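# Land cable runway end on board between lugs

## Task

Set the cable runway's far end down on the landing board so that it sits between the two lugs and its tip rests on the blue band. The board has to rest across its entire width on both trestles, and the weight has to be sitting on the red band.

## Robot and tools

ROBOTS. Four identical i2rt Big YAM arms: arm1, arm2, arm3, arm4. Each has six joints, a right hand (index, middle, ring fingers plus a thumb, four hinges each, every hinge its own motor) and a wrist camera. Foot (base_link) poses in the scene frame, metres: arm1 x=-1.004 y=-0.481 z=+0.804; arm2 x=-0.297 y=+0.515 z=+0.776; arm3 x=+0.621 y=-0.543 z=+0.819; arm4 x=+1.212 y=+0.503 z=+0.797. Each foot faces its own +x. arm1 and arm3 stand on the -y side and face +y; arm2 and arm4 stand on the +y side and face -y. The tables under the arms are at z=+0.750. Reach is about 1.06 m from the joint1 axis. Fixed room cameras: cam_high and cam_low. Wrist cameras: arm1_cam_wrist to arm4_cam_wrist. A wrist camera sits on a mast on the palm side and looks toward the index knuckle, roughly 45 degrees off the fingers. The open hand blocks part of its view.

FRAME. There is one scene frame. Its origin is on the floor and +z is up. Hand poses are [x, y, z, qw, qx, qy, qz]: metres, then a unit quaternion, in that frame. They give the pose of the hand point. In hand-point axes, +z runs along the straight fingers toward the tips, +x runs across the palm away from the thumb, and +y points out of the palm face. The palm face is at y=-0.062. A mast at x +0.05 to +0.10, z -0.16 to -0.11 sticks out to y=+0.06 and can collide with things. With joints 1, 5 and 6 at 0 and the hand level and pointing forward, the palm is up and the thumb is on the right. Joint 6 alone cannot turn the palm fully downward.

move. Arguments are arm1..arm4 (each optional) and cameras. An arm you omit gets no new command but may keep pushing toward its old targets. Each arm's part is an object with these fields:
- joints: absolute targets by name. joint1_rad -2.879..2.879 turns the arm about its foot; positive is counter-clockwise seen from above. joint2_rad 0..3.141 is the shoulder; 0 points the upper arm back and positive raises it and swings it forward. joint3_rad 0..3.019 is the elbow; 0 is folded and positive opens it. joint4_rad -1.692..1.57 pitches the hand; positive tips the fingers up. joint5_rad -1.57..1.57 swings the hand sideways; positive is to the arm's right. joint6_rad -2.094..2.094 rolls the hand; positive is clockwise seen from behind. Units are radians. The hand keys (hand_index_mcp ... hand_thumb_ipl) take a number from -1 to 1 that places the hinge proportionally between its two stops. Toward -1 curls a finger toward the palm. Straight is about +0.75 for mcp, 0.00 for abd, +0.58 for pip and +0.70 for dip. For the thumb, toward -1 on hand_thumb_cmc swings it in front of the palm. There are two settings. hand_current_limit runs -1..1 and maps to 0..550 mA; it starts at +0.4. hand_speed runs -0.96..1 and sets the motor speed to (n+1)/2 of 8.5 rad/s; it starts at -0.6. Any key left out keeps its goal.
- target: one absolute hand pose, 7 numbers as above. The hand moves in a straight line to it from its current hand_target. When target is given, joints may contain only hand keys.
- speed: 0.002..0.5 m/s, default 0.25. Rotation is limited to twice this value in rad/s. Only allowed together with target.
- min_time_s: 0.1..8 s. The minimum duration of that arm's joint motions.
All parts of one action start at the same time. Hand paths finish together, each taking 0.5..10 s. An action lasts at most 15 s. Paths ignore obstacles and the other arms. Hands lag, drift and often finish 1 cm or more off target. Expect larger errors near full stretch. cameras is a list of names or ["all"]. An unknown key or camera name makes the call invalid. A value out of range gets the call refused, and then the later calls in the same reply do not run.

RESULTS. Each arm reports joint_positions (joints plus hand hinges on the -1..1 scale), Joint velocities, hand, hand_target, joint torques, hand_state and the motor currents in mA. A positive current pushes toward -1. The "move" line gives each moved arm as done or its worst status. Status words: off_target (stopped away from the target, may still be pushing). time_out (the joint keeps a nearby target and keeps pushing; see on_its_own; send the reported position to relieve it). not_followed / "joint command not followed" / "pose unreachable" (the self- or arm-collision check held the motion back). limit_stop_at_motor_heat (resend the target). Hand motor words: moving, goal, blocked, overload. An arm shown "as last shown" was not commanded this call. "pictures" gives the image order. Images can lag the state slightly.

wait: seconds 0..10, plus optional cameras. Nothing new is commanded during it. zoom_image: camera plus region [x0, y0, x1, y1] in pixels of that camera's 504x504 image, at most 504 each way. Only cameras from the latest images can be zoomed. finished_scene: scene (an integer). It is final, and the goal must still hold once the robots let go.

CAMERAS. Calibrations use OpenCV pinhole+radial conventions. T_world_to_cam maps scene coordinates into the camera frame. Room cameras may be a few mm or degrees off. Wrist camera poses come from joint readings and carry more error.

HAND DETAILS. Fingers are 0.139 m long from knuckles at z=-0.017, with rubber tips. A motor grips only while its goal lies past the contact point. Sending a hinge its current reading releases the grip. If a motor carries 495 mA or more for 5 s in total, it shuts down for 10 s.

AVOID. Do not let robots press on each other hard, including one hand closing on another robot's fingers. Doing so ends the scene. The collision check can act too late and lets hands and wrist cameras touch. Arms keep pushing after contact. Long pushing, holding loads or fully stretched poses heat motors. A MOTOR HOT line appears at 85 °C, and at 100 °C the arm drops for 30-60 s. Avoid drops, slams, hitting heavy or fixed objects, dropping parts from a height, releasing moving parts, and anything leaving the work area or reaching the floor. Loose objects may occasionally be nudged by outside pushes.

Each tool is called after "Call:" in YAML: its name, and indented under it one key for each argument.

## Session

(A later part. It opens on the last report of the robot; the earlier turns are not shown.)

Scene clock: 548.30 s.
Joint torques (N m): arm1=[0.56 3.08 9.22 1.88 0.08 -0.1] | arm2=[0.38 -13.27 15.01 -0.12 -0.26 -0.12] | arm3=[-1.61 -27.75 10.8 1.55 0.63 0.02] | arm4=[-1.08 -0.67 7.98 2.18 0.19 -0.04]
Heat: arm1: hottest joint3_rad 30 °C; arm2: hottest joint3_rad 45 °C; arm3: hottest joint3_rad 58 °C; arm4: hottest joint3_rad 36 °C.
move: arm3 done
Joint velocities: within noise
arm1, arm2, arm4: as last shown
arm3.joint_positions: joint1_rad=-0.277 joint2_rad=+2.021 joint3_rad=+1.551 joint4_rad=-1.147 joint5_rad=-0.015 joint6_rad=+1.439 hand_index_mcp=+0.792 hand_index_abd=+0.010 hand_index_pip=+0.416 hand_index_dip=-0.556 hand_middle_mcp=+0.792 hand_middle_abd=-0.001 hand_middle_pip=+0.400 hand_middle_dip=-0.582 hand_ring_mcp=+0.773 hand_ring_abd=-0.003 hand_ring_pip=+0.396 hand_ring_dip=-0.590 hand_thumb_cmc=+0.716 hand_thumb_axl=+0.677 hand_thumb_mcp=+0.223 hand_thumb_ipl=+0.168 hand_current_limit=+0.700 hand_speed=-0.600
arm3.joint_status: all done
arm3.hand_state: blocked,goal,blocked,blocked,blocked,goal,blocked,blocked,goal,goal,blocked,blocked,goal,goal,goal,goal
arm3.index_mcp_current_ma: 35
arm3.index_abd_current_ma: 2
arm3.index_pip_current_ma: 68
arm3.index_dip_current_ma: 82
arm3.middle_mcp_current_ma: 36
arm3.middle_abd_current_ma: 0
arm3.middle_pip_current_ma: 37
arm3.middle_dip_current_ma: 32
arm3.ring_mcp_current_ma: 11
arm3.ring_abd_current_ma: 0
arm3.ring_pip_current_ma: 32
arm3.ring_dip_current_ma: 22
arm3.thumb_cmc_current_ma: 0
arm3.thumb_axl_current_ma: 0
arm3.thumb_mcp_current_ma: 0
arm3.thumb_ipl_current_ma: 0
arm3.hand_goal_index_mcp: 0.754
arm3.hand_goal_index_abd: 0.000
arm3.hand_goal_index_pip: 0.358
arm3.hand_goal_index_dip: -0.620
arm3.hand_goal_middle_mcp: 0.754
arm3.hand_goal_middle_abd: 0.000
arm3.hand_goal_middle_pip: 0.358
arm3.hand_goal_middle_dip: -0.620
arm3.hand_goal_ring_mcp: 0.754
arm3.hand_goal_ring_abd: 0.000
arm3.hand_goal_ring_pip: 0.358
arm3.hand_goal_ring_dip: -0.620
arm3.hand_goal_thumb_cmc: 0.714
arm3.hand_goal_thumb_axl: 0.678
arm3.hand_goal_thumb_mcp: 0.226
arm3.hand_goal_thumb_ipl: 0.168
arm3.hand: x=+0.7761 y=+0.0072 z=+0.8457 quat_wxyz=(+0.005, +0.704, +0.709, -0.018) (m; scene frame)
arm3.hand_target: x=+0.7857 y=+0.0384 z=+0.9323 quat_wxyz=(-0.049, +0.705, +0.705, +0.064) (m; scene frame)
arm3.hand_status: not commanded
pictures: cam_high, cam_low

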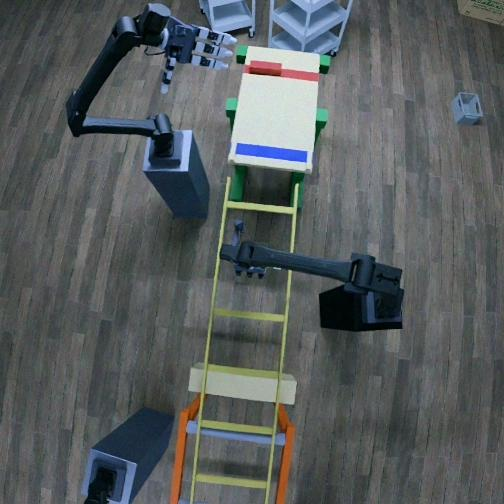

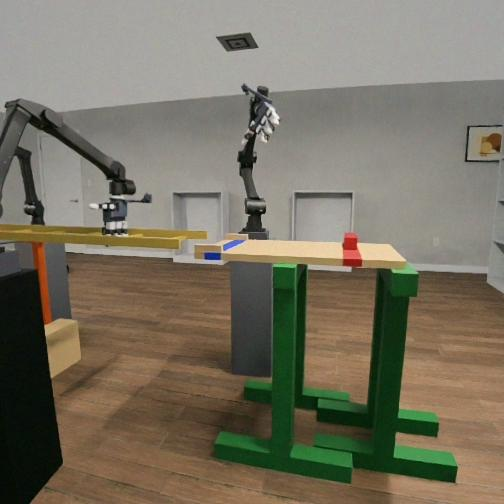

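Call:
move:
  arm3: {"joints": {"joint2_rad": 1.82, "joint3_rad": 1.55, "joint4_rad": -1.15}, "min_time_s": 2}
  cameras: ["cam_high", "cam_low"]

Call:
zoom_image:
  camera: "cam_high"
  region: [200, 130, 340, 270]

Call:
zoom_image:
  camera: "cam_low"
  region: [50, 190, 250, 290]

Scene clock: 581.03 s.
Joint torques (N m): arm1=[0.56 3.08 9.22 1.89 0.08 -0.1] | arm2=[0.5 -13.22 15.02 -0.14 -0.26 -0.13] | arm3=[-1.67 -30.15 9.96 0.02 0.74 0.02] | arm4=[-1.26 -1.96 8.39 2.35 0.18 -0.07]
Heat: arm1: hottest joint3_rad 30 °C; arm2: hottest joint3_rad 45 °C; arm3: hottest joint3_rad 53 °C; arm4: hottest joint3_rad 36 °C.
move: arm3 time_out
Joint velocities: within noise
arm1, arm2, arm4: as last shown
arm3.joint_positions: joint1_rad=-0.277 joint2_rad=+1.979 joint3_rad=+1.514 joint4_rad=-1.139 joint5_rad=-0.018 joint6_rad=+1.439 hand_index_mcp=+0.795 hand_index_abd=+0.005 hand_index_pip=+0.410 hand_index_dip=-0.569 hand_middle_mcp=+0.795 hand_middle_abd=-0.007 hand_middle_pip=+0.402 hand_middle_dip=-0.579 hand_ring_mcp=+0.775 hand_ring_abd=-0.012 hand_ring_pip=+0.407 hand_ring_dip=-0.575 hand_thumb_cmc=+0.716 hand_thumb_axl=+0.677 hand_thumb_mcp=+0.223 hand_thumb_ipl=+0.168 hand_current_limit=+0.700 hand_speed=-0.600
arm3.joint_status: joint2_rad time_out (moved -0.041 of -0.201); the others done
arm3.hand_state: blocked,goal,blocked,blocked,blocked,goal,blocked,blocked,blocked,goal,blocked,blocked,goal,goal,goal,goal
arm3.index_mcp_current_ma: 40
arm3.index_abd_current_ma: 1
arm3.index_pip_current_ma: 56
arm3.index_dip_current_ma: 55
arm3.middle_mcp_current_ma: 40
arm3.middle_abd_current_ma: -1
arm3.middle_pip_current_ma: 42
arm3.middle_dip_current_ma: 38
arm3.ring_mcp_current_ma: 12
arm3.ring_abd_current_ma: -3
arm3.ring_pip_current_ma: 50
arm3.ring_dip_current_ma: 44
arm3.thumb_cmc_current_ma: 0
arm3.thumb_axl_current_ma: 0
arm3.thumb_mcp_current_ma: 0
arm3.thumb_ipl_current_ma: 0
arm3.hand_goal_index_mcp: 0.754
arm3.hand_goal_index_abd: 0.000
arm3.hand_goal_index_pip: 0.358
arm3.hand_goal_index_dip: -0.620
arm3.hand_goal_middle_mcp: 0.754
arm3.hand_goal_middle_abd: 0.000
arm3.hand_goal_middle_pip: 0.358
arm3.hand_goal_middle_dip: -0.620
arm3.hand_goal_ring_mcp: 0.754
arm3.hand_goal_ring_abd: 0.000
arm3.hand_goal_ring_pip: 0.358
arm3.hand_goal_ring_dip: -0.620
arm3.hand_goal_thumb_cmc: 0.714
arm3.hand_goal_thumb_axl: 0.678
arm3.hand_goal_thumb_mcp: 0.226
arm3.hand_goal_thumb_ipl: 0.168
arm3.on_its_own: joint2_rad reads +1.979 and still pushes toward +1.820 since a time_out
arm3.hand: x=+0.7745 y=-0.0024 z=+0.8553 quat_wxyz=(+0.001, +0.705, +0.709, -0.015) (m; scene frame)
arm3.hand_target: x=+0.7826 y=+0.0141 z=+0.9570 quat_wxyz=(-0.049, +0.705, +0.705, +0.064) (m; scene frame)
arm3.hand_status: not commanded
pictures: cam_high, cam_low

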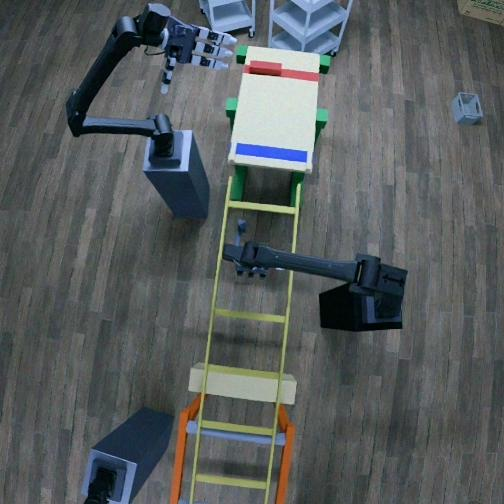

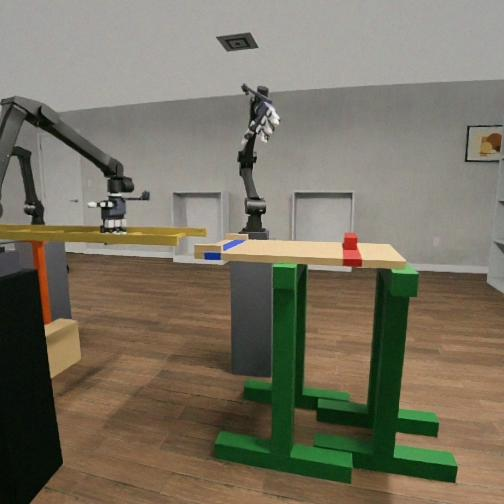

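Scaled by 3.600 from the camera's 504x504 image, which has a finer 720x720 frame.

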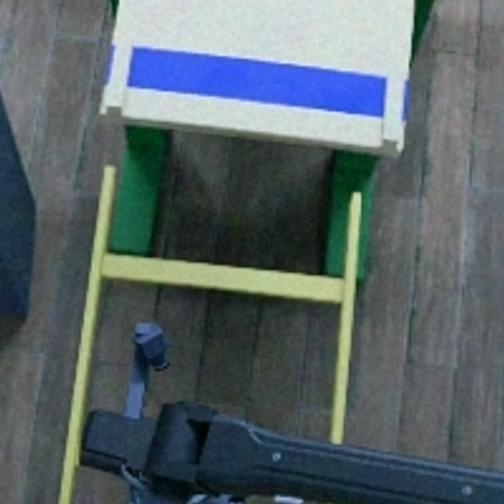

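Scaled by 2.520 from the camera's 504x504 image, which has a finer 720x720 frame.

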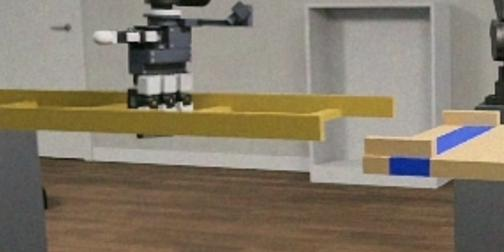

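Call:
move:
  arm3: {"target": [0.842, -0.006, 0.960, -0.049, 0.705, 0.705, 0.064], "speed": 0.06}
  cameras: ["cam_high", "cam_low", "arm4_cam_wrist"]

Call:
zoom_image:
  camera: "cam_high"
  region: [200, 130, 340, 270]

Call:
zoom_image:
  camera: "cam_low"
  region: [50, 190, 250, 290]

Scene clock: 601.57 s.
Joint torques (N m): arm1=[0.56 3.08 9.24 1.88 0.08 -0.1] | arm2=[0.38 -13.27 15.01 -0.12 -0.27 -0.12] | arm3=[-1.14 -28.16 9.69 0.54 0.69 -0.18] | arm4=[-0.79 -1.61 8.17 2.11 0.18 -0.07]
Heat: arm1: hottest joint3_rad 30 °C; arm2: hottest joint3_rad 45 °C; arm3: hottest joint3_rad 50 °C; arm4: hottest joint3_rad 36 °C.
move: arm3 off_target
Joint velocities: within noise
arm1, arm2, arm4: as last shown
arm3.joint_positions: joint1_rad=-0.393 joint2_rad=+1.930 joint3_rad=+1.391 joint4_rad=-1.066 joint5_rad=-0.032 joint6_rad=+1.353 hand_index_mcp=+0.803 hand_index_abd=+0.004 hand_index_pip=+0.410 hand_index_dip=-0.581 hand_middle_mcp=+0.798 hand_middle_abd=-0.008 hand_middle_pip=+0.402 hand_middle_dip=-0.578 hand_ring_mcp=+0.767 hand_ring_abd=-0.013 hand_ring_pip=+0.409 hand_ring_dip=-0.564 hand_thumb_cmc=+0.716 hand_thumb_axl=+0.677 hand_thumb_mcp=+0.223 hand_thumb_ipl=+0.168 hand_current_limit=+0.700 hand_speed=-0.600
arm3.joint_status: not commanded
arm3.hand_state: blocked,goal,blocked,blocked,blocked,goal,blocked,blocked,goal,goal,blocked,blocked,goal,goal,goal,goal
arm3.index_mcp_current_ma: 56
arm3.index_abd_current_ma: 0
arm3.index_pip_current_ma: 56
arm3.index_dip_current_ma: 34
arm3.middle_mcp_current_ma: 46
arm3.middle_abd_current_ma: -2
arm3.middle_pip_current_ma: 42
arm3.middle_dip_current_ma: 38
arm3.ring_mcp_current_ma: 5
arm3.ring_abd_current_ma: -3
arm3.ring_pip_current_ma: 55
arm3.ring_dip_current_ma: 65
arm3.thumb_cmc_current_ma: 0
arm3.thumb_axl_current_ma: 0
arm3.thumb_mcp_current_ma: 0
arm3.thumb_ipl_current_ma: 0
arm3.hand_goal_index_mcp: 0.754
arm3.hand_goal_index_abd: 0.000
arm3.hand_goal_index_pip: 0.358
arm3.hand_goal_index_dip: -0.620
arm3.hand_goal_middle_mcp: 0.754
arm3.hand_goal_middle_abd: 0.000
arm3.hand_goal_middle_pip: 0.358
arm3.hand_goal_middle_dip: -0.620
arm3.hand_goal_ring_mcp: 0.754
arm3.hand_goal_ring_abd: 0.000
arm3.hand_goal_ring_pip: 0.358
arm3.hand_goal_ring_dip: -0.620
arm3.hand_goal_thumb_cmc: 0.714
arm3.hand_goal_thumb_axl: 0.678
arm3.hand_goal_thumb_mcp: 0.226
arm3.hand_goal_thumb_ipl: 0.168
arm3.hand: x=+0.8290 y=-0.0446 z=+0.8392 quat_wxyz=(-0.007, +0.715, +0.699, -0.019) (m; scene frame)
arm3.hand_target: x=+0.8381 y=-0.0201 z=+0.9304 quat_wxyz=(-0.048, +0.706, +0.704, +0.064) (m; scene frame)
arm3.hand_status: off_target (0.128 m and 10.7 deg from the pose sent, 0.125 m and 10.7 deg at the start; pose on its path clipped on 88 of 88 steps)
pictures: arm4_cam_wrist, cam_high, cam_low

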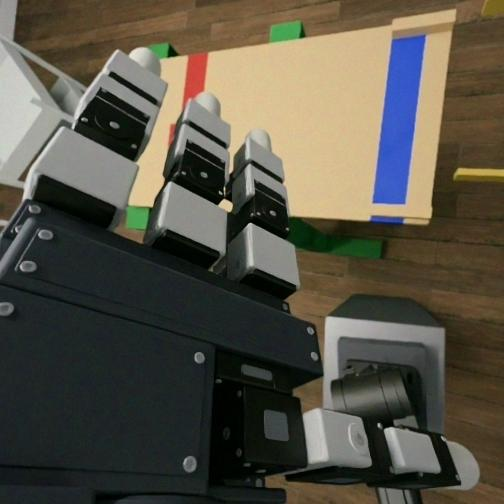

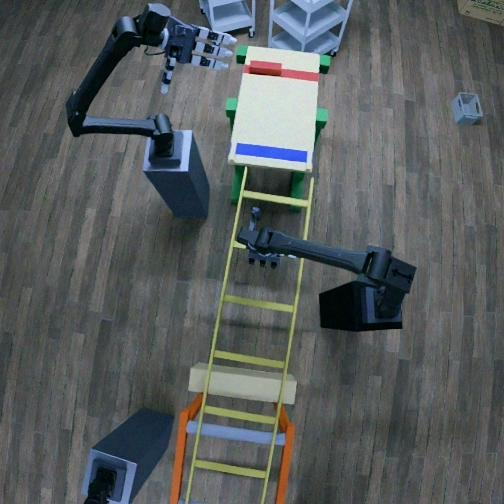

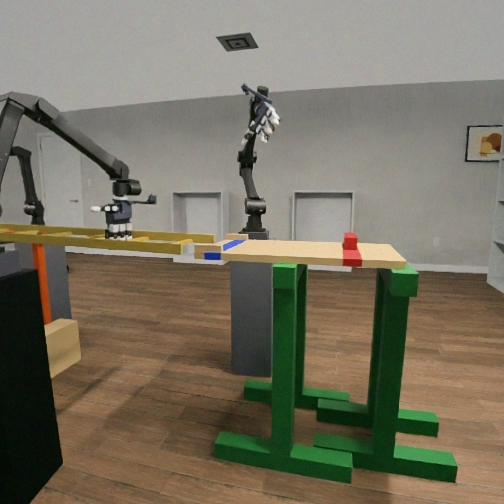

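Scaled by 3.600 from the camera's 504x504 image, which has a finer 720x720 frame.

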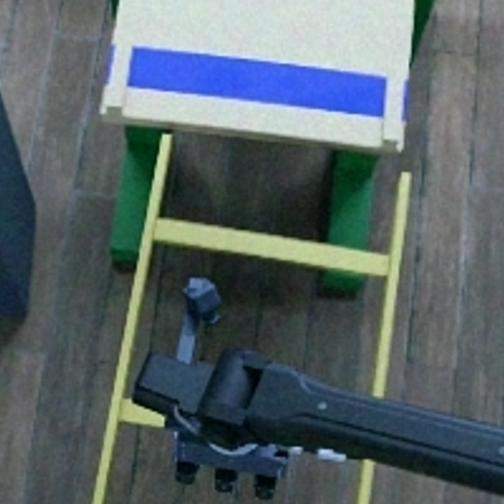

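Scaled by 2.520 from the camera's 504x504 image, which has a finer 720x720 frame.

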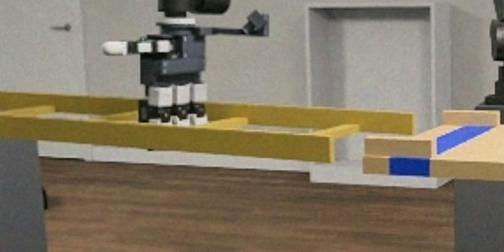

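Call:
move:
  arm3: {"joints": {"joint1_rad": -0.365, "joint2_rad": 1.815, "joint3_rad": 1.55, "joint4_rad": -1.10}, "min_time_s": 2}
  cameras: ["cam_high", "cam_low"]

Call:
zoom_image:
  camera: "cam_high"
  region: [200, 130, 340, 270]

Call:
zoom_image:
  camera: "cam_low"
  region: [50, 190, 250, 290]

Scene clock: 637.83 s.
Joint torques (N m): arm1=[0.56 3.08 9.22 1.89 0.08 -0.1] | arm2=[0.44 -13.27 15.02 -0.13 -0.26 -0.12] | arm3=[0.67 -25.82 15.43 0.12 0.58 -0.17] | arm4=[-0.56 -1.03 8.31 2.18 0.17 -0.14]
Heat: arm1: hottest joint3_rad 31 °C; arm2: hottest joint3_rad 46 °C; arm3: hottest joint2_rad 49 °C; arm4: hottest joint3_rad 36 °C.
move: arm3 time_out
Joint velocities: within noise
arm1, arm2, arm4: as last shown
arm3.joint_positions: joint1_rad=-0.385 joint2_rad=+1.930 joint3_rad=+1.410 joint4_rad=-1.092 joint5_rad=-0.030 joint6_rad=+1.353 hand_index_mcp=+0.806 hand_index_abd=+0.006 hand_index_pip=+0.412 hand_index_dip=-0.574 hand_middle_mcp=+0.798 hand_middle_abd=-0.006 hand_middle_pip=+0.402 hand_middle_dip=-0.576 hand_ring_mcp=+0.762 hand_ring_abd=-0.008 hand_ring_pip=+0.409 hand_ring_dip=-0.563 hand_thumb_cmc=+0.716 hand_thumb_axl=+0.677 hand_thumb_mcp=+0.223 hand_thumb_ipl=+0.168 hand_current_limit=+0.700 hand_speed=-0.600
arm3.joint_status: joint3_rad time_out (moved +0.019 of +0.159); the others done
arm3.hand_state: blocked,goal,blocked,blocked,blocked,goal,blocked,blocked,goal,goal,blocked,blocked,goal,goal,goal,goal
arm3.index_mcp_current_ma: 64
arm3.index_abd_current_ma: 1
arm3.index_pip_current_ma: 60
arm3.index_dip_current_ma: 46
arm3.middle_mcp_current_ma: 46
arm3.middle_abd_current_ma: -1
arm3.middle_pip_current_ma: 42
arm3.middle_dip_current_ma: 42
arm3.ring_mcp_current_ma: 2
arm3.ring_abd_current_ma: -1
arm3.ring_pip_current_ma: 55
arm3.ring_dip_current_ma: 66
arm3.thumb_cmc_current_ma: 0
arm3.thumb_axl_current_ma: 0
arm3.thumb_mcp_current_ma: 0
arm3.thumb_ipl_current_ma: 0
arm3.hand_goal_index_mcp: 0.754
arm3.hand_goal_index_abd: 0.000
arm3.hand_goal_index_pip: 0.358
arm3.hand_goal_index_dip: -0.620
arm3.hand_goal_middle_mcp: 0.754
arm3.hand_goal_middle_abd: 0.000
arm3.hand_goal_middle_pip: 0.358
arm3.hand_goal_middle_dip: -0.620
arm3.hand_goal_ring_mcp: 0.754
arm3.hand_goal_ring_abd: 0.000
arm3.hand_goal_ring_pip: 0.358
arm3.hand_goal_ring_dip: -0.620
arm3.hand_goal_thumb_cmc: 0.714
arm3.hand_goal_thumb_axl: 0.678
arm3.hand_goal_thumb_mcp: 0.226
arm3.hand_goal_thumb_ipl: 0.168
arm3.on_its_own: joint3_rad reads +1.410 and still pushes toward +1.523 since a time_out
arm3.hand: x=+0.8258 y=-0.0412 z=+0.8458 quat_wxyz=(-0.004, +0.712, +0.702, -0.021) (m; scene frame)
arm3.hand_target: x=+0.8287 y=+0.0114 z=+0.9508 quat_wxyz=(-0.056, +0.695, +0.713, +0.076) (m; scene frame)
arm3.hand_status: not commanded
pictures: cam_high, cam_low

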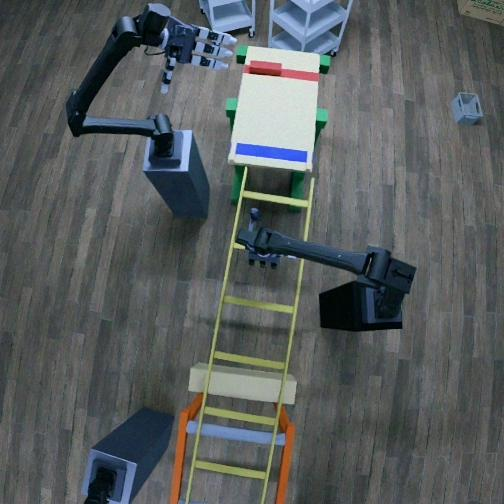

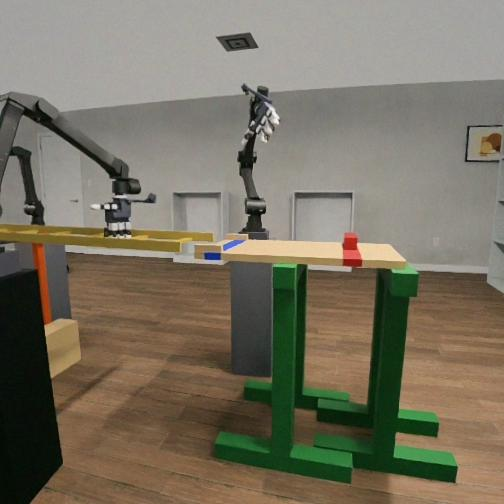

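Scaled by 3.600 from the camera's 504x504 image, which has a finer 720x720 frame.

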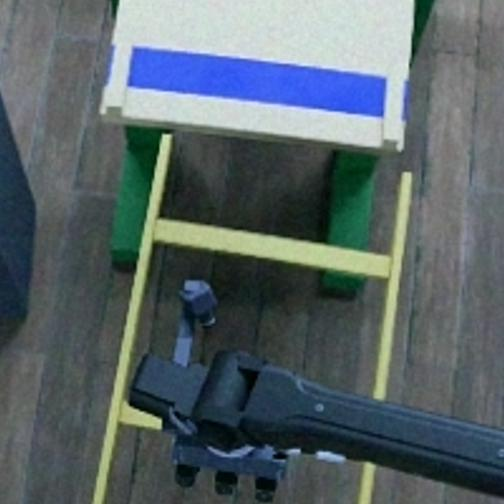

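Scaled by 2.520 from the camera's 504x504 image, which has a finer 720x720 frame.

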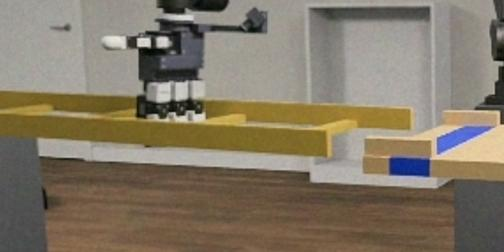

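Call:
move:
  arm3: {"joints": {"joint2_rad": 1.73, "joint3_rad": 1.53, "joint4_rad": -1.0}, "min_time_s": 2}
  cameras: ["cam_high", "cam_low"]

Call:
zoom_image:
  camera: "cam_high"
  region: [200, 130, 340, 270]

Call:
zoom_image:
  camera: "cam_low"
  region: [50, 190, 250, 290]

Scene clock: 659.77 s.
Joint torques (N m): arm1=[0.56 3.08 9.22 1.89 0.08 -0.1] | arm2=[0.44 -13.27 15.01 -0.13 -0.26 -0.12] | arm3=[0.38 -30.74 15.56 2.67 0.59 -0.2] | arm4=[-0.62 -0.97 8.18 2.18 0.16 -0.11]
Heat: arm1: hottest joint3_rad 31 °C; arm2: hottest joint3_rad 46 °C; arm3: hottest joint3_rad 53 °C; arm4: hottest joint3_rad 36 °C.
move: arm3 time_out
Joint velocities: within noise
arm1.joint_positions: joint1_rad=-0.104 joint2_rad=+0.592 joint3_rad=+1.377 joint4_rad=-1.319 joint5_rad=-0.004 joint6_rad=+1.107 hand_index_mcp=+0.755 hand_index_abd=+0.000 hand_index_pip=+0.577 hand_index_dip=+0.696 hand_middle_mcp=+0.755 hand_middle_abd=+0.000 hand_middle_pip=+0.577 hand_middle_dip=+0.696 hand_ring_mcp=+0.755 hand_ring_abd=+0.000 hand_ring_pip=+0.577 hand_ring_dip=+0.696 hand_thumb_cmc=+0.715 hand_thumb_axl=+0.677 hand_thumb_mcp=+0.226 hand_thumb_ipl=+0.168 hand_current_limit=+0.400 hand_speed=-0.600
arm1.joint_status: not commanded
arm1.hand_state: goal,goal,goal,goal,goal,goal,goal,goal,goal,goal,goal,goal,goal,goal,goal,goal
arm1.index_mcp_current_ma: 1
arm1.index_abd_current_ma: 0
arm1.index_pip_current_ma: 1
arm1.index_dip_current_ma: 0
arm1.middle_mcp_current_ma: 1
arm1.middle_abd_current_ma: 0
arm1.middle_pip_current_ma: 1
arm1.middle_dip_current_ma: 0
arm1.ring_mcp_current_ma: 1
arm1.ring_abd_current_ma: 0
arm1.ring_pip_current_ma: 1
arm1.ring_dip_current_ma: 0
arm1.thumb_cmc_current_ma: 1
arm1.thumb_axl_current_ma: -1
arm1.thumb_mcp_current_ma: 0
arm1.thumb_ipl_current_ma: 0
arm1.hand_goal_index_mcp: 0.754
arm1.hand_goal_index_abd: 0.000
arm1.hand_goal_index_pip: 0.576
arm1.hand_goal_index_dip: 0.696
arm1.hand_goal_middle_mcp: 0.754
arm1.hand_goal_middle_abd: 0.000
arm1.hand_goal_middle_pip: 0.576
arm1.hand_goal_middle_dip: 0.696
arm1.hand_goal_ring_mcp: 0.754
arm1.hand_goal_ring_abd: 0.000
arm1.hand_goal_ring_pip: 0.576
arm1.hand_goal_ring_dip: 0.696
arm1.hand_goal_thumb_cmc: 0.714
arm1.hand_goal_thumb_axl: 0.678
arm1.hand_goal_thumb_mcp: 0.226
arm1.hand_goal_thumb_ipl: 0.168
arm1.hand: x=-0.8689 y=-0.2737 z=+1.3641 quat_wxyz=(-0.206, +0.540, +0.678, +0.455) (m; scene frame)
arm1.hand_target: x=-0.8697 y=-0.2767 z=+1.3727 quat_wxyz=(-0.210, +0.537, +0.674, +0.462) (m; scene frame)
arm1.hand_status: not commanded
arm2: as last shown
arm3.joint_positions: joint1_rad=-0.382 joint2_rad=+1.911 joint3_rad=+1.410 joint4_rad=-1.050 joint5_rad=-0.030 joint6_rad=+1.355 hand_index_mcp=+0.807 hand_index_abd=+0.008 hand_index_pip=+0.401 hand_index_dip=-0.594 hand_middle_mcp=+0.803 hand_middle_abd=+0.003 hand_middle_pip=+0.405 hand_middle_dip=-0.575 hand_ring_mcp=+0.774 hand_ring_abd=+0.001 hand_ring_pip=+0.431 hand_ring_dip=-0.549 hand_thumb_cmc=+0.716 hand_thumb_axl=+0.677 hand_thumb_mcp=+0.223 hand_thumb_ipl=+0.168 hand_current_limit=+0.700 hand_speed=-0.600
arm3.joint_status: joint2_rad time_out (moved -0.019 of -0.200); joint3_rad time_out (moved +0.000 of +0.120); the others done
arm3.hand_state: blocked,goal,blocked,blocked,blocked,goal,blocked,blocked,blocked,goal,blocked,blocked,goal,goal,goal,goal
arm3.index_mcp_current_ma: 64
arm3.index_abd_current_ma: 2
arm3.index_pip_current_ma: 40
arm3.index_dip_current_ma: 17
arm3.middle_mcp_current_ma: 56
arm3.middle_abd_current_ma: 0
arm3.middle_pip_current_ma: 47
arm3.middle_dip_current_ma: 44
arm3.ring_mcp_current_ma: 11
arm3.ring_abd_current_ma: 0
arm3.ring_pip_current_ma: 103
arm3.ring_dip_current_ma: 100
arm3.thumb_cmc_current_ma: 0
arm3.thumb_axl_current_ma: 0
arm3.thumb_mcp_current_ma: 0
arm3.thumb_ipl_current_ma: 0
arm3.hand_goal_index_mcp: 0.754
arm3.hand_goal_index_abd: 0.000
arm3.hand_goal_index_pip: 0.358
arm3.hand_goal_index_dip: -0.620
arm3.hand_goal_middle_mcp: 0.754
arm3.hand_goal_middle_abd: 0.000
arm3.hand_goal_middle_pip: 0.358
arm3.hand_goal_middle_dip: -0.620
arm3.hand_goal_ring_mcp: 0.754
arm3.hand_goal_ring_abd: 0.000
arm3.hand_goal_ring_pip: 0.358
arm3.hand_goal_ring_dip: -0.620
arm3.hand_goal_thumb_cmc: 0.714
arm3.hand_goal_thumb_axl: 0.678
arm3.hand_goal_thumb_mcp: 0.226
arm3.hand_goal_thumb_ipl: 0.168
arm3.on_its_own: joint2_rad reads +1.911 and still pushes toward +1.730 since a time_out; joint3_rad reads +1.410 and still pushes toward +1.523 since a time_out
arm3.hand: x=+0.8270 y=-0.0287 z=+0.8555 quat_wxyz=(-0.020, +0.712, +0.702, +0.005) (m; scene frame)
arm3.hand_target: x=+0.8332 y=+0.0324 z=+1.0063 quat_wxyz=(-0.105, +0.685, +0.704, +0.153) (m; scene frame)
arm3.hand_status: not commanded
arm4.joint_positions: joint1_rad=+0.318 joint2_rad=+0.613 joint3_rad=+1.329 joint4_rad=-1.298 joint5_rad=+0.005 joint6_rad=+1.128 hand_index_mcp=+0.754 hand_index_abd=+0.000 hand_index_pip=+0.577 hand_index_dip=+0.696 hand_middle_mcp=+0.754 hand_middle_abd=+0.000 hand_middle_pip=+0.577 hand_middle_dip=+0.696 hand_ring_mcp=+0.754 hand_ring_abd=+0.000 hand_ring_pip=+0.577 hand_ring_dip=+0.696 hand_thumb_cmc=+0.714 hand_thumb_axl=+0.677 hand_thumb_mcp=+0.226 hand_thumb_ipl=+0.168 hand_current_limit=+0.400 hand_speed=-0.600
arm4.joint_status: not commanded
arm4.hand_state: goal,goal,goal,goal,goal,goal,goal,goal,goal,goal,goal,goal,goal,goal,goal,goal
arm4.index_mcp_current_ma: 1
arm4.index_abd_current_ma: 1
arm4.index_pip_current_ma: 2
arm4.index_dip_current_ma: 0
arm4.middle_mcp_current_ma: 1
arm4.middle_abd_current_ma: 1
arm4.middle_pip_current_ma: 2
arm4.middle_dip_current_ma: 0
arm4.ring_mcp_current_ma: 1
arm4.ring_abd_current_ma: 1
arm4.ring_pip_current_ma: 2
arm4.ring_dip_current_ma: 0
arm4.thumb_cmc_current_ma: 1
arm4.thumb_axl_current_ma: -2
arm4.thumb_mcp_current_ma: -1
arm4.thumb_ipl_current_ma: -1
arm4.hand_goal_index_mcp: 0.754
arm4.hand_goal_index_abd: 0.000
arm4.hand_goal_index_pip: 0.576
arm4.hand_goal_index_dip: 0.696
arm4.hand_goal_middle_mcp: 0.754
arm4.hand_goal_middle_abd: 0.000
arm4.hand_goal_middle_pip: 0.576
arm4.hand_goal_middle_dip: 0.696
arm4.hand_goal_ring_mcp: 0.754
arm4.hand_goal_ring_abd: 0.000
arm4.hand_goal_ring_pip: 0.576
arm4.hand_goal_ring_dip: 0.696
arm4.hand_goal_thumb_cmc: 0.714
arm4.hand_goal_thumb_axl: 0.678
arm4.hand_goal_thumb_mcp: 0.226
arm4.hand_goal_thumb_ipl: 0.168
arm4.hand: x=+1.2482 y=+0.2407 z=+1.3313 quat_wxyz=(+0.343, +0.829, -0.292, +0.331) (m; scene frame)
arm4.hand_target: x=+1.2473 y=+0.2428 z=+1.3414 quat_wxyz=(+0.349, +0.824, -0.290, +0.339) (m; scene frame)
arm4.hand_status: not commanded
pictures: cam_high, cam_low

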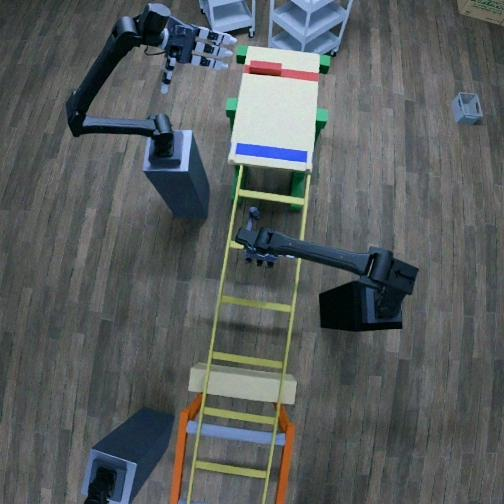

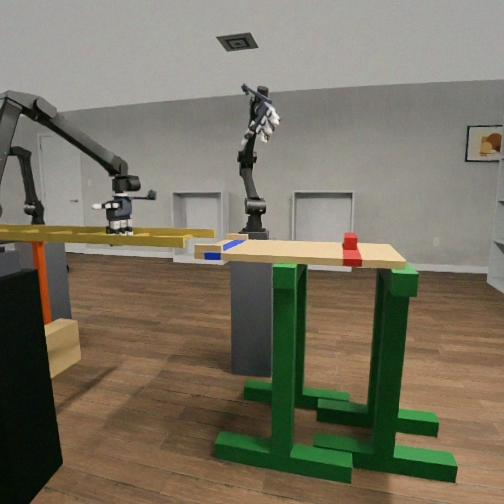

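Scaled by 3.600 from the camera's 504x504 image, which has a finer 720x720 frame.

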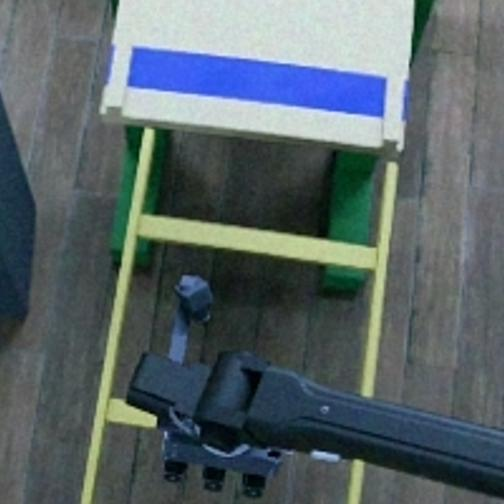

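Scaled by 2.520 from the camera's 504x504 image, which has a finer 720x720 frame.

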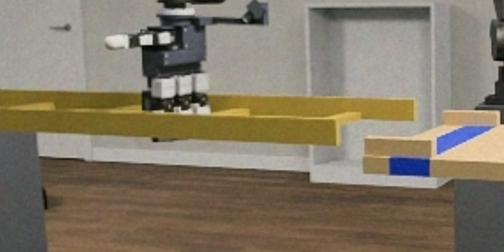

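Call:
move:
  arm3: {"joints": {"joint4_rad": -0.93, "joint2_rad": 1.73, "joint3_rad": 1.54}, "min_time_s": 1.5}
  cameras: ["cam_high", "cam_low"]

Call:
zoom_image:
  camera: "cam_high"
  region: [200, 130, 340, 270]

Call:
zoom_image:
  camera: "cam_low"
  region: [50, 190, 250, 290]

Scene clock: 674.50 s.
Joint torques (N m): arm1=[0.56 3.02 9.22 1.89 0.08 -0.1] | arm2=[0.5 -13.27 15.02 -0.1 -0.26 -0.12] | arm3=[0.03 -30.86 15.66 3.71 0.59 -0.21] | arm4=[-1.26 -2.02 8.13 2.06 0.12 -0.1]
Heat: arm1: hottest joint3_rad 31 °C; arm2: hottest joint3_rad 46 °C; arm3: hottest joint3_rad 57 °C; arm4: hottest joint3_rad 36 °C.
move: arm3 time_out
Joint velocities: within noise
arm1, arm2, arm4: as last shown
arm3.joint_positions: joint1_rad=-0.379 joint2_rad=+1.911 joint3_rad=+1.410 joint4_rad=-1.002 joint5_rad=-0.030 joint6_rad=+1.355 hand_index_mcp=+0.792 hand_index_abd=+0.007 hand_index_pip=+0.387 hand_index_dip=-0.604 hand_middle_mcp=+0.805 hand_middle_abd=+0.007 hand_middle_pip=+0.405 hand_middle_dip=-0.575 hand_ring_mcp=+0.787 hand_ring_abd=+0.017 hand_ring_pip=+0.448 hand_ring_dip=-0.539 hand_thumb_cmc=+0.716 hand_thumb_axl=+0.677 hand_thumb_mcp=+0.223 hand_thumb_ipl=+0.168 hand_current_limit=+0.700 hand_speed=-0.600
arm3.joint_status: joint2_rad time_out (moved +0.000 of -0.181); joint3_rad time_out (moved +0.000 of +0.130); joint4_rad time_out (moved +0.048 of +0.120)
arm3.hand_state: blocked,goal,blocked,goal,blocked,goal,blocked,blocked,blocked,goal,blocked,blocked,goal,goal,goal,goal
arm3.index_mcp_current_ma: 36
arm3.index_abd_current_ma: 1
arm3.index_pip_current_ma: 20
arm3.index_dip_current_ma: 7
arm3.middle_mcp_current_ma: 60
arm3.middle_abd_current_ma: 1
arm3.middle_pip_current_ma: 47
arm3.middle_dip_current_ma: 43
arm3.ring_mcp_current_ma: 27
arm3.ring_abd_current_ma: 6
arm3.ring_pip_current_ma: 149
arm3.ring_dip_current_ma: 125
arm3.thumb_cmc_current_ma: 0
arm3.thumb_axl_current_ma: 0
arm3.thumb_mcp_current_ma: 0
arm3.thumb_ipl_current_ma: 0
arm3.hand_goal_index_mcp: 0.754
arm3.hand_goal_index_abd: 0.000
arm3.hand_goal_index_pip: 0.358
arm3.hand_goal_index_dip: -0.620
arm3.hand_goal_middle_mcp: 0.754
arm3.hand_goal_middle_abd: 0.000
arm3.hand_goal_middle_pip: 0.358
arm3.hand_goal_middle_dip: -0.620
arm3.hand_goal_ring_mcp: 0.754
arm3.hand_goal_ring_abd: 0.000
arm3.hand_goal_ring_pip: 0.358
arm3.hand_goal_ring_dip: -0.620
arm3.hand_goal_thumb_cmc: 0.714
arm3.hand_goal_thumb_axl: 0.678
arm3.hand_goal_thumb_mcp: 0.226
arm3.hand_goal_thumb_ipl: 0.168
arm3.on_its_own: joint2_rad reads +1.911 and still pushes toward +1.730 since a time_out; joint3_rad reads +1.410 and still pushes toward +1.523 since a time_out; joint4_rad reads -1.002 and still pushes toward -0.930 since a time_out
arm3.hand: x=+0.8280 y=-0.0163 z=+0.8560 quat_wxyz=(-0.033, +0.710, +0.703, +0.025) (m; scene frame)
arm3.hand_target: x=+0.8367 y=+0.0481 z=+1.0133 quat_wxyz=(-0.123, +0.680, +0.699, +0.182) (m; scene frame)
arm3.hand_status: not commanded
pictures: cam_high, cam_low

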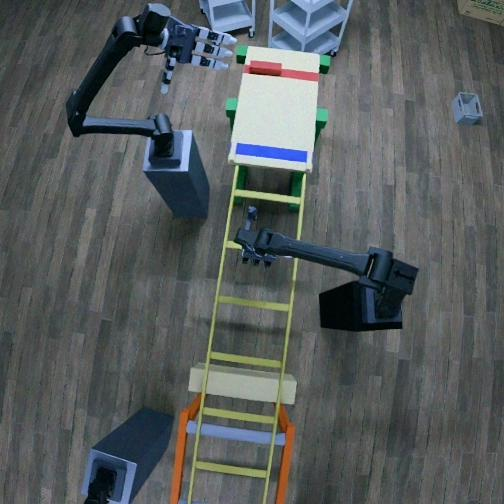

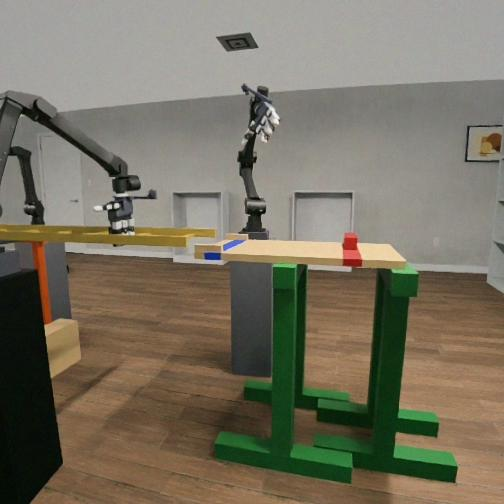

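Scaled by 3.600 from the camera's 504x504 image, which has a finer 720x720 frame.

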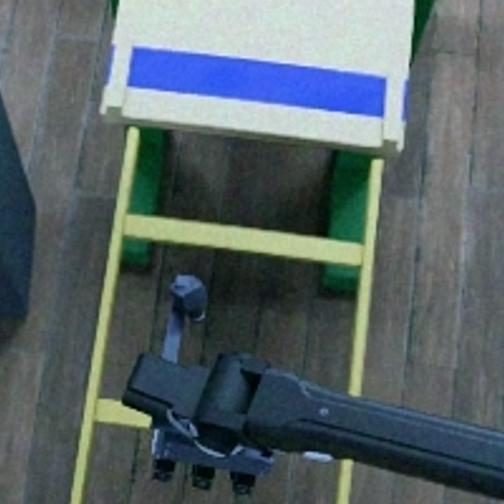

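Scaled by 2.520 from the camera's 504x504 image, which has a finer 720x720 frame.

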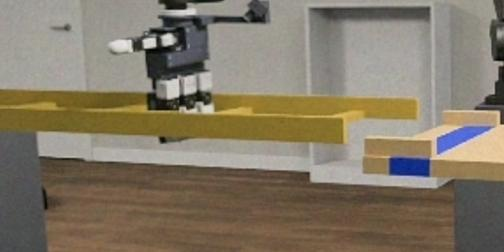

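Call:
move:
  arm3: {"joints": {"joint1_rad": -0.475, "joint2_rad": 1.763, "joint3_rad": 1.61, "joint4_rad": -0.948, "joint6_rad": 1.268}, "min_time_s": 2}
  cameras: ["cam_high", "cam_low"]

Call:
zoom_image:
  camera: "cam_high"
  region: [200, 130, 340, 270]

Call:
zoom_image:
  camera: "cam_low"
  region: [50, 190, 250, 290]

Scene clock: 697.50 s.
Joint torques (N m): arm1=[0.56 3.02 9.22 1.89 0.07 -0.1] | arm2=[0.44 -13.27 14.99 -0.12 -0.26 -0.12] | arm3=[-2.49 -28.63 15.84 2.48 0.71 -0.19] | arm4=[-0.56 -0.85 8.25 2.17 0.15 0.01]
Heat: arm1: hottest joint3_rad 31 °C; arm2: hottest joint3_rad 46 °C; arm3: hottest joint3_rad 63 °C; arm4: hottest joint3_rad 36 °C.
move: arm3 time_out
Joint velocities: within noise
arm1, arm4: as last shown
arm2.joint_positions: joint1_rad=+0.071 joint2_rad=+1.681 joint3_rad=+1.676 joint4_rad=-1.615 joint5_rad=+0.002 joint6_rad=-1.535 hand_index_mcp=+0.755 hand_index_abd=+0.000 hand_index_pip=+0.577 hand_index_dip=+0.696 hand_middle_mcp=+0.755 hand_middle_abd=+0.000 hand_middle_pip=+0.577 hand_middle_dip=+0.696 hand_ring_mcp=+0.755 hand_ring_abd=+0.000 hand_ring_pip=+0.577 hand_ring_dip=+0.696 hand_thumb_cmc=+0.717 hand_thumb_axl=+0.677 hand_thumb_mcp=+0.224 hand_thumb_ipl=+0.168 hand_current_limit=+0.400 hand_speed=-0.600
arm2.joint_status: not commanded
arm2.hand_state: goal,goal,goal,goal,goal,goal,goal,goal,goal,goal,goal,goal,goal,goal,goal,goal
arm2.index_mcp_current_ma: 6
arm2.index_abd_current_ma: 0
arm2.index_pip_current_ma: 3
arm2.index_dip_current_ma: 0
arm2.middle_mcp_current_ma: 6
arm2.middle_abd_current_ma: 0
arm2.middle_pip_current_ma: 3
arm2.middle_dip_current_ma: 0
arm2.ring_mcp_current_ma: 5
arm2.ring_abd_current_ma: 0
arm2.ring_pip_current_ma: 3
arm2.ring_dip_current_ma: 0
arm2.thumb_cmc_current_ma: 12
arm2.thumb_axl_current_ma: -4
arm2.thumb_mcp_current_ma: -12
arm2.thumb_ipl_current_ma: -2
arm2.hand_goal_index_mcp: 0.754
arm2.hand_goal_index_abd: 0.000
arm2.hand_goal_index_pip: 0.576
arm2.hand_goal_index_dip: 0.696
arm2.hand_goal_middle_mcp: 0.754
arm2.hand_goal_middle_abd: 0.000
arm2.hand_goal_middle_pip: 0.576
arm2.hand_goal_middle_dip: 0.696
arm2.hand_goal_ring_mcp: 0.754
arm2.hand_goal_ring_abd: 0.000
arm2.hand_goal_ring_pip: 0.576
arm2.hand_goal_ring_dip: 0.696
arm2.hand_goal_thumb_cmc: 0.714
arm2.hand_goal_thumb_axl: 0.678
arm2.hand_goal_thumb_mcp: 0.226
arm2.hand_goal_thumb_ipl: 0.168
arm2.hand: x=-0.2090 y=-0.0082 z=+1.0297 quat_wxyz=(-0.016, +0.717, +0.697, +0.013) (m; scene frame)
arm2.hand_target: x=-0.2000 y=-0.0188 z=+1.0500 quat_wxyz=(+0.001, +0.707, +0.707, +0.000) (m; scene frame)
arm2.hand_status: not commanded
arm3.joint_positions: joint1_rad=-0.460 joint2_rad=+1.913 joint3_rad=+1.413 joint4_rad=-0.990 joint5_rad=-0.033 joint6_rad=+1.288 hand_index_mcp=+0.783 hand_index_abd=+0.002 hand_index_pip=+0.384 hand_index_dip=-0.605 hand_middle_mcp=+0.806 hand_middle_abd=+0.004 hand_middle_pip=+0.405 hand_middle_dip=-0.578 hand_ring_mcp=+0.795 hand_ring_abd=+0.017 hand_ring_pip=+0.454 hand_ring_dip=-0.536 hand_thumb_cmc=+0.716 hand_thumb_axl=+0.677 hand_thumb_mcp=+0.223 hand_thumb_ipl=+0.168 hand_current_limit=+0.700 hand_speed=-0.600
arm3.joint_status: joint2_rad time_out (moved +0.003 of -0.148); joint3_rad time_out (moved +0.003 of +0.200); the others done
arm3.hand_state: blocked,goal,blocked,goal,blocked,goal,blocked,blocked,blocked,goal,blocked,blocked,goal,goal,goal,goal
arm3.index_mcp_current_ma: 22
arm3.index_abd_current_ma: 0
arm3.index_pip_current_ma: 16
arm3.index_dip_current_ma: 6
arm3.middle_mcp_current_ma: 62
arm3.middle_abd_current_ma: 0
arm3.middle_pip_current_ma: 47
arm3.middle_dip_current_ma: 39
arm3.ring_mcp_current_ma: 41
arm3.ring_abd_current_ma: 6
arm3.ring_pip_current_ma: 170
arm3.ring_dip_current_ma: 135
arm3.thumb_cmc_current_ma: 0
arm3.thumb_axl_current_ma: 0
arm3.thumb_mcp_current_ma: 0
arm3.thumb_ipl_current_ma: 0
arm3.hand_goal_index_mcp: 0.754
arm3.hand_goal_index_abd: 0.000
arm3.hand_goal_index_pip: 0.358
arm3.hand_goal_index_dip: -0.620
arm3.hand_goal_middle_mcp: 0.754
arm3.hand_goal_middle_abd: 0.000
arm3.hand_goal_middle_pip: 0.358
arm3.hand_goal_middle_dip: -0.620
arm3.hand_goal_ring_mcp: 0.754
arm3.hand_goal_ring_abd: 0.000
arm3.hand_goal_ring_pip: 0.358
arm3.hand_goal_ring_dip: -0.620
arm3.hand_goal_thumb_cmc: 0.714
arm3.hand_goal_thumb_axl: 0.678
arm3.hand_goal_thumb_mcp: 0.226
arm3.hand_goal_thumb_ipl: 0.168
arm3.on_its_own: joint2_rad reads +1.913 and still pushes toward +1.763 since a time_out; joint3_rad reads +1.413 and still pushes toward +1.526 since a time_out
arm3.hand: x=+0.8726 y=-0.0252 z=+0.8562 quat_wxyz=(-0.036, +0.715, +0.698, +0.032) (m; scene frame)
arm3.hand_target: x=+0.9016 y=+0.0244 z=+0.9953 quat_wxyz=(-0.096, +0.699, +0.687, +0.171) (m; scene frame)
arm3.hand_status: not commanded
pictures: cam_high, cam_low

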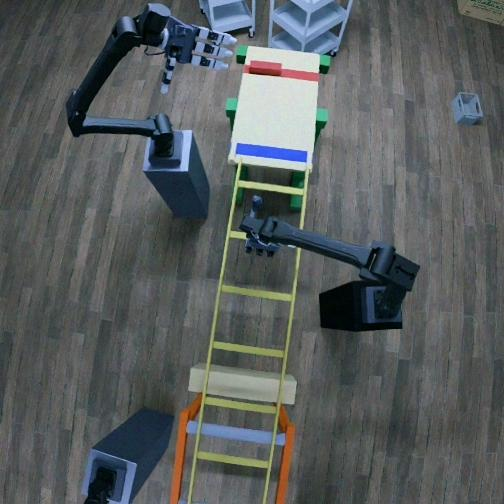

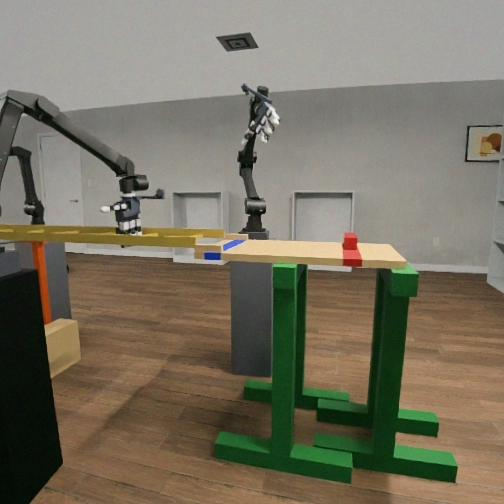

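Scaled by 3.600 from the camera's 504x504 image, which has a finer 720x720 frame.

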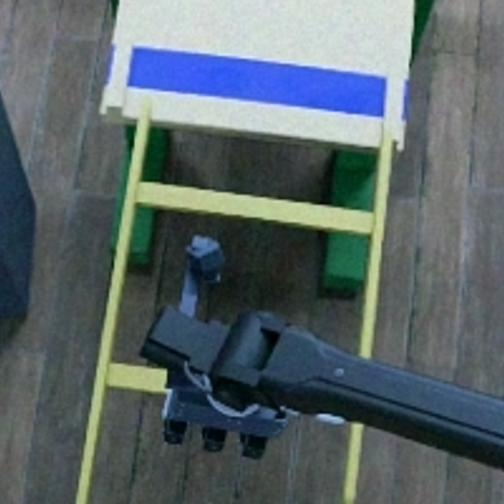

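Scaled by 2.520 from the camera's 504x504 image, which has a finer 720x720 frame.

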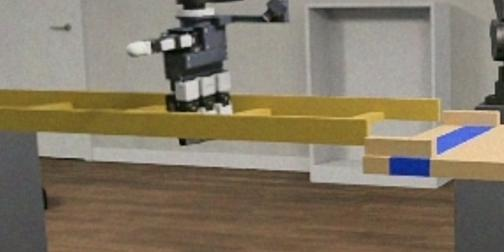

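Call:
move:
  arm3: {"joints": {"joint1_rad": -0.415, "joint2_rad": 1.78, "joint3_rad": 1.70, "joint4_rad": -0.948}, "min_time_s": 1.5}
  cameras: ["cam_high", "cam_low"]

Call:
zoom_image:
  camera: "cam_high"
  region: [200, 130, 340, 270]

Call:
zoom_image:
  camera: "cam_low"
  region: [50, 190, 250, 290]

Scene clock: 722.60 s.
Joint torques (N m): arm1=[0.56 3.08 9.21 1.91 0.08 -0.1] | arm2=[0.44 -13.27 15.01 -0.12 -0.26 -0.12] | arm3=[0.5 -31.09 15.99 2.59 0.36 -0.2] | arm4=[-0.79 -1.49 8.34 2.32 0.14 -0.1]
Heat: arm1: hottest joint3_rad 31 °C; arm2: hottest joint3_rad 47 °C; arm3: hottest joint3_rad 68 °C; arm4: hottest joint3_rad 36 °C.
move: arm3 time_out
Joint velocities: within noise
arm1, arm2, arm4: as last shown
arm3.joint_positions: joint1_rad=-0.433 joint2_rad=+1.953 joint3_rad=+1.475 joint4_rad=-0.992 joint5_rad=-0.023 joint6_rad=+1.289 hand_index_mcp=+0.781 hand_index_abd=+0.006 hand_index_pip=+0.379 hand_index_dip=-0.609 hand_middle_mcp=+0.806 hand_middle_abd=+0.009 hand_middle_pip=+0.405 hand_middle_dip=-0.578 hand_ring_mcp=+0.795 hand_ring_abd=+0.026 hand_ring_pip=+0.457 hand_ring_dip=-0.532 hand_thumb_cmc=+0.716 hand_thumb_axl=+0.677 hand_thumb_mcp=+0.223 hand_thumb_ipl=+0.168 hand_current_limit=+0.700 hand_speed=-0.600
arm3.joint_status: joint2_rad time_out (moved +0.039 of -0.133); joint3_rad time_out (moved +0.061 of +0.287); the others done
arm3.hand_state: blocked,goal,blocked,goal,blocked,goal,blocked,blocked,blocked,blocked,blocked,blocked,goal,goal,goal,goal
arm3.index_mcp_current_ma: 19
arm3.index_abd_current_ma: 1
arm3.index_pip_current_ma: 11
arm3.index_dip_current_ma: 4
arm3.middle_mcp_current_ma: 62
arm3.middle_abd_current_ma: 2
arm3.middle_pip_current_ma: 47
arm3.middle_dip_current_ma: 39
arm3.ring_mcp_current_ma: 41
arm3.ring_abd_current_ma: 13
arm3.ring_pip_current_ma: 179
arm3.ring_dip_current_ma: 148
arm3.thumb_cmc_current_ma: 0
arm3.thumb_axl_current_ma: 0
arm3.thumb_mcp_current_ma: 0
arm3.thumb_ipl_current_ma: 0
arm3.hand_goal_index_mcp: 0.754
arm3.hand_goal_index_abd: 0.000
arm3.hand_goal_index_pip: 0.358
arm3.hand_goal_index_dip: -0.620
arm3.hand_goal_middle_mcp: 0.754
arm3.hand_goal_middle_abd: 0.000
arm3.hand_goal_middle_pip: 0.358
arm3.hand_goal_middle_dip: -0.620
arm3.hand_goal_ring_mcp: 0.754
arm3.hand_goal_ring_abd: 0.000
arm3.hand_goal_ring_pip: 0.358
arm3.hand_goal_ring_dip: -0.620
arm3.hand_goal_thumb_cmc: 0.714
arm3.hand_goal_thumb_axl: 0.678
arm3.hand_goal_thumb_mcp: 0.226
arm3.hand_goal_thumb_ipl: 0.168
arm3.on_its_own: joint2_rad reads +1.953 and still pushes toward +1.780 since a time_out; joint3_rad reads +1.475 and still pushes toward +1.587 since a time_out (your +1.700 is given up)
arm3.hand: x=+0.8662 y=+0.0020 z=+0.8575 quat_wxyz=(-0.037, +0.705, +0.707, +0.043) (m; scene frame)
arm3.hand_target: x=+0.8721 y=+0.0592 z=+1.0141 quat_wxyz=(-0.112, +0.675, +0.705, +0.188) (m; scene frame)
arm3.hand_status: not commanded
pictures: cam_high, cam_low

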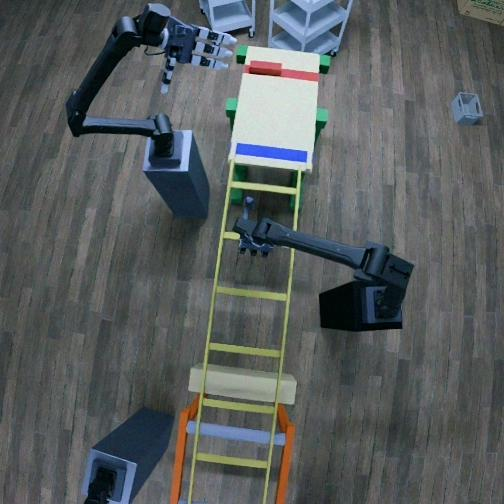

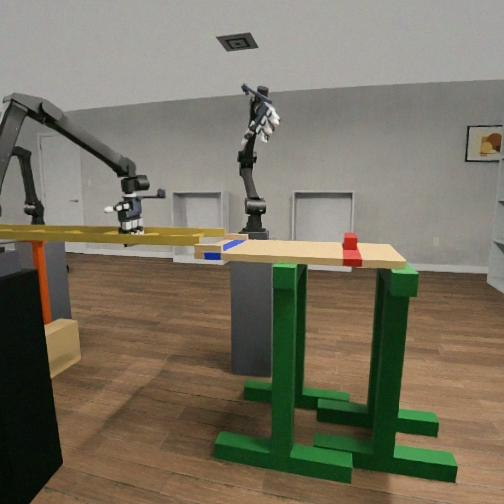

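Scaled by 3.600 from the camera's 504x504 image, which has a finer 720x720 frame.

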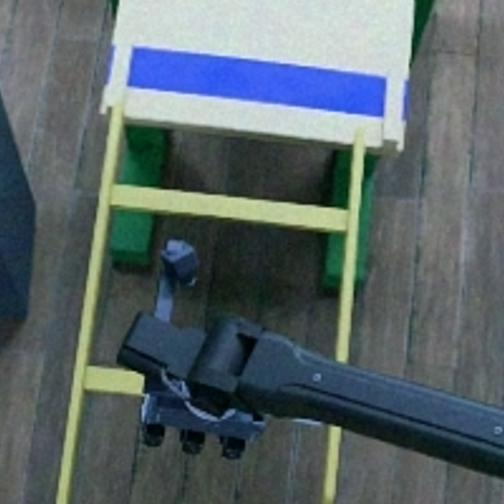

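Scaled by 2.520 from the camera's 504x504 image, which has a finer 720x720 frame.

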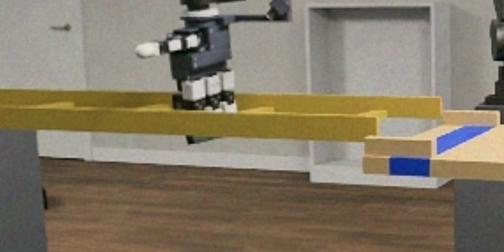

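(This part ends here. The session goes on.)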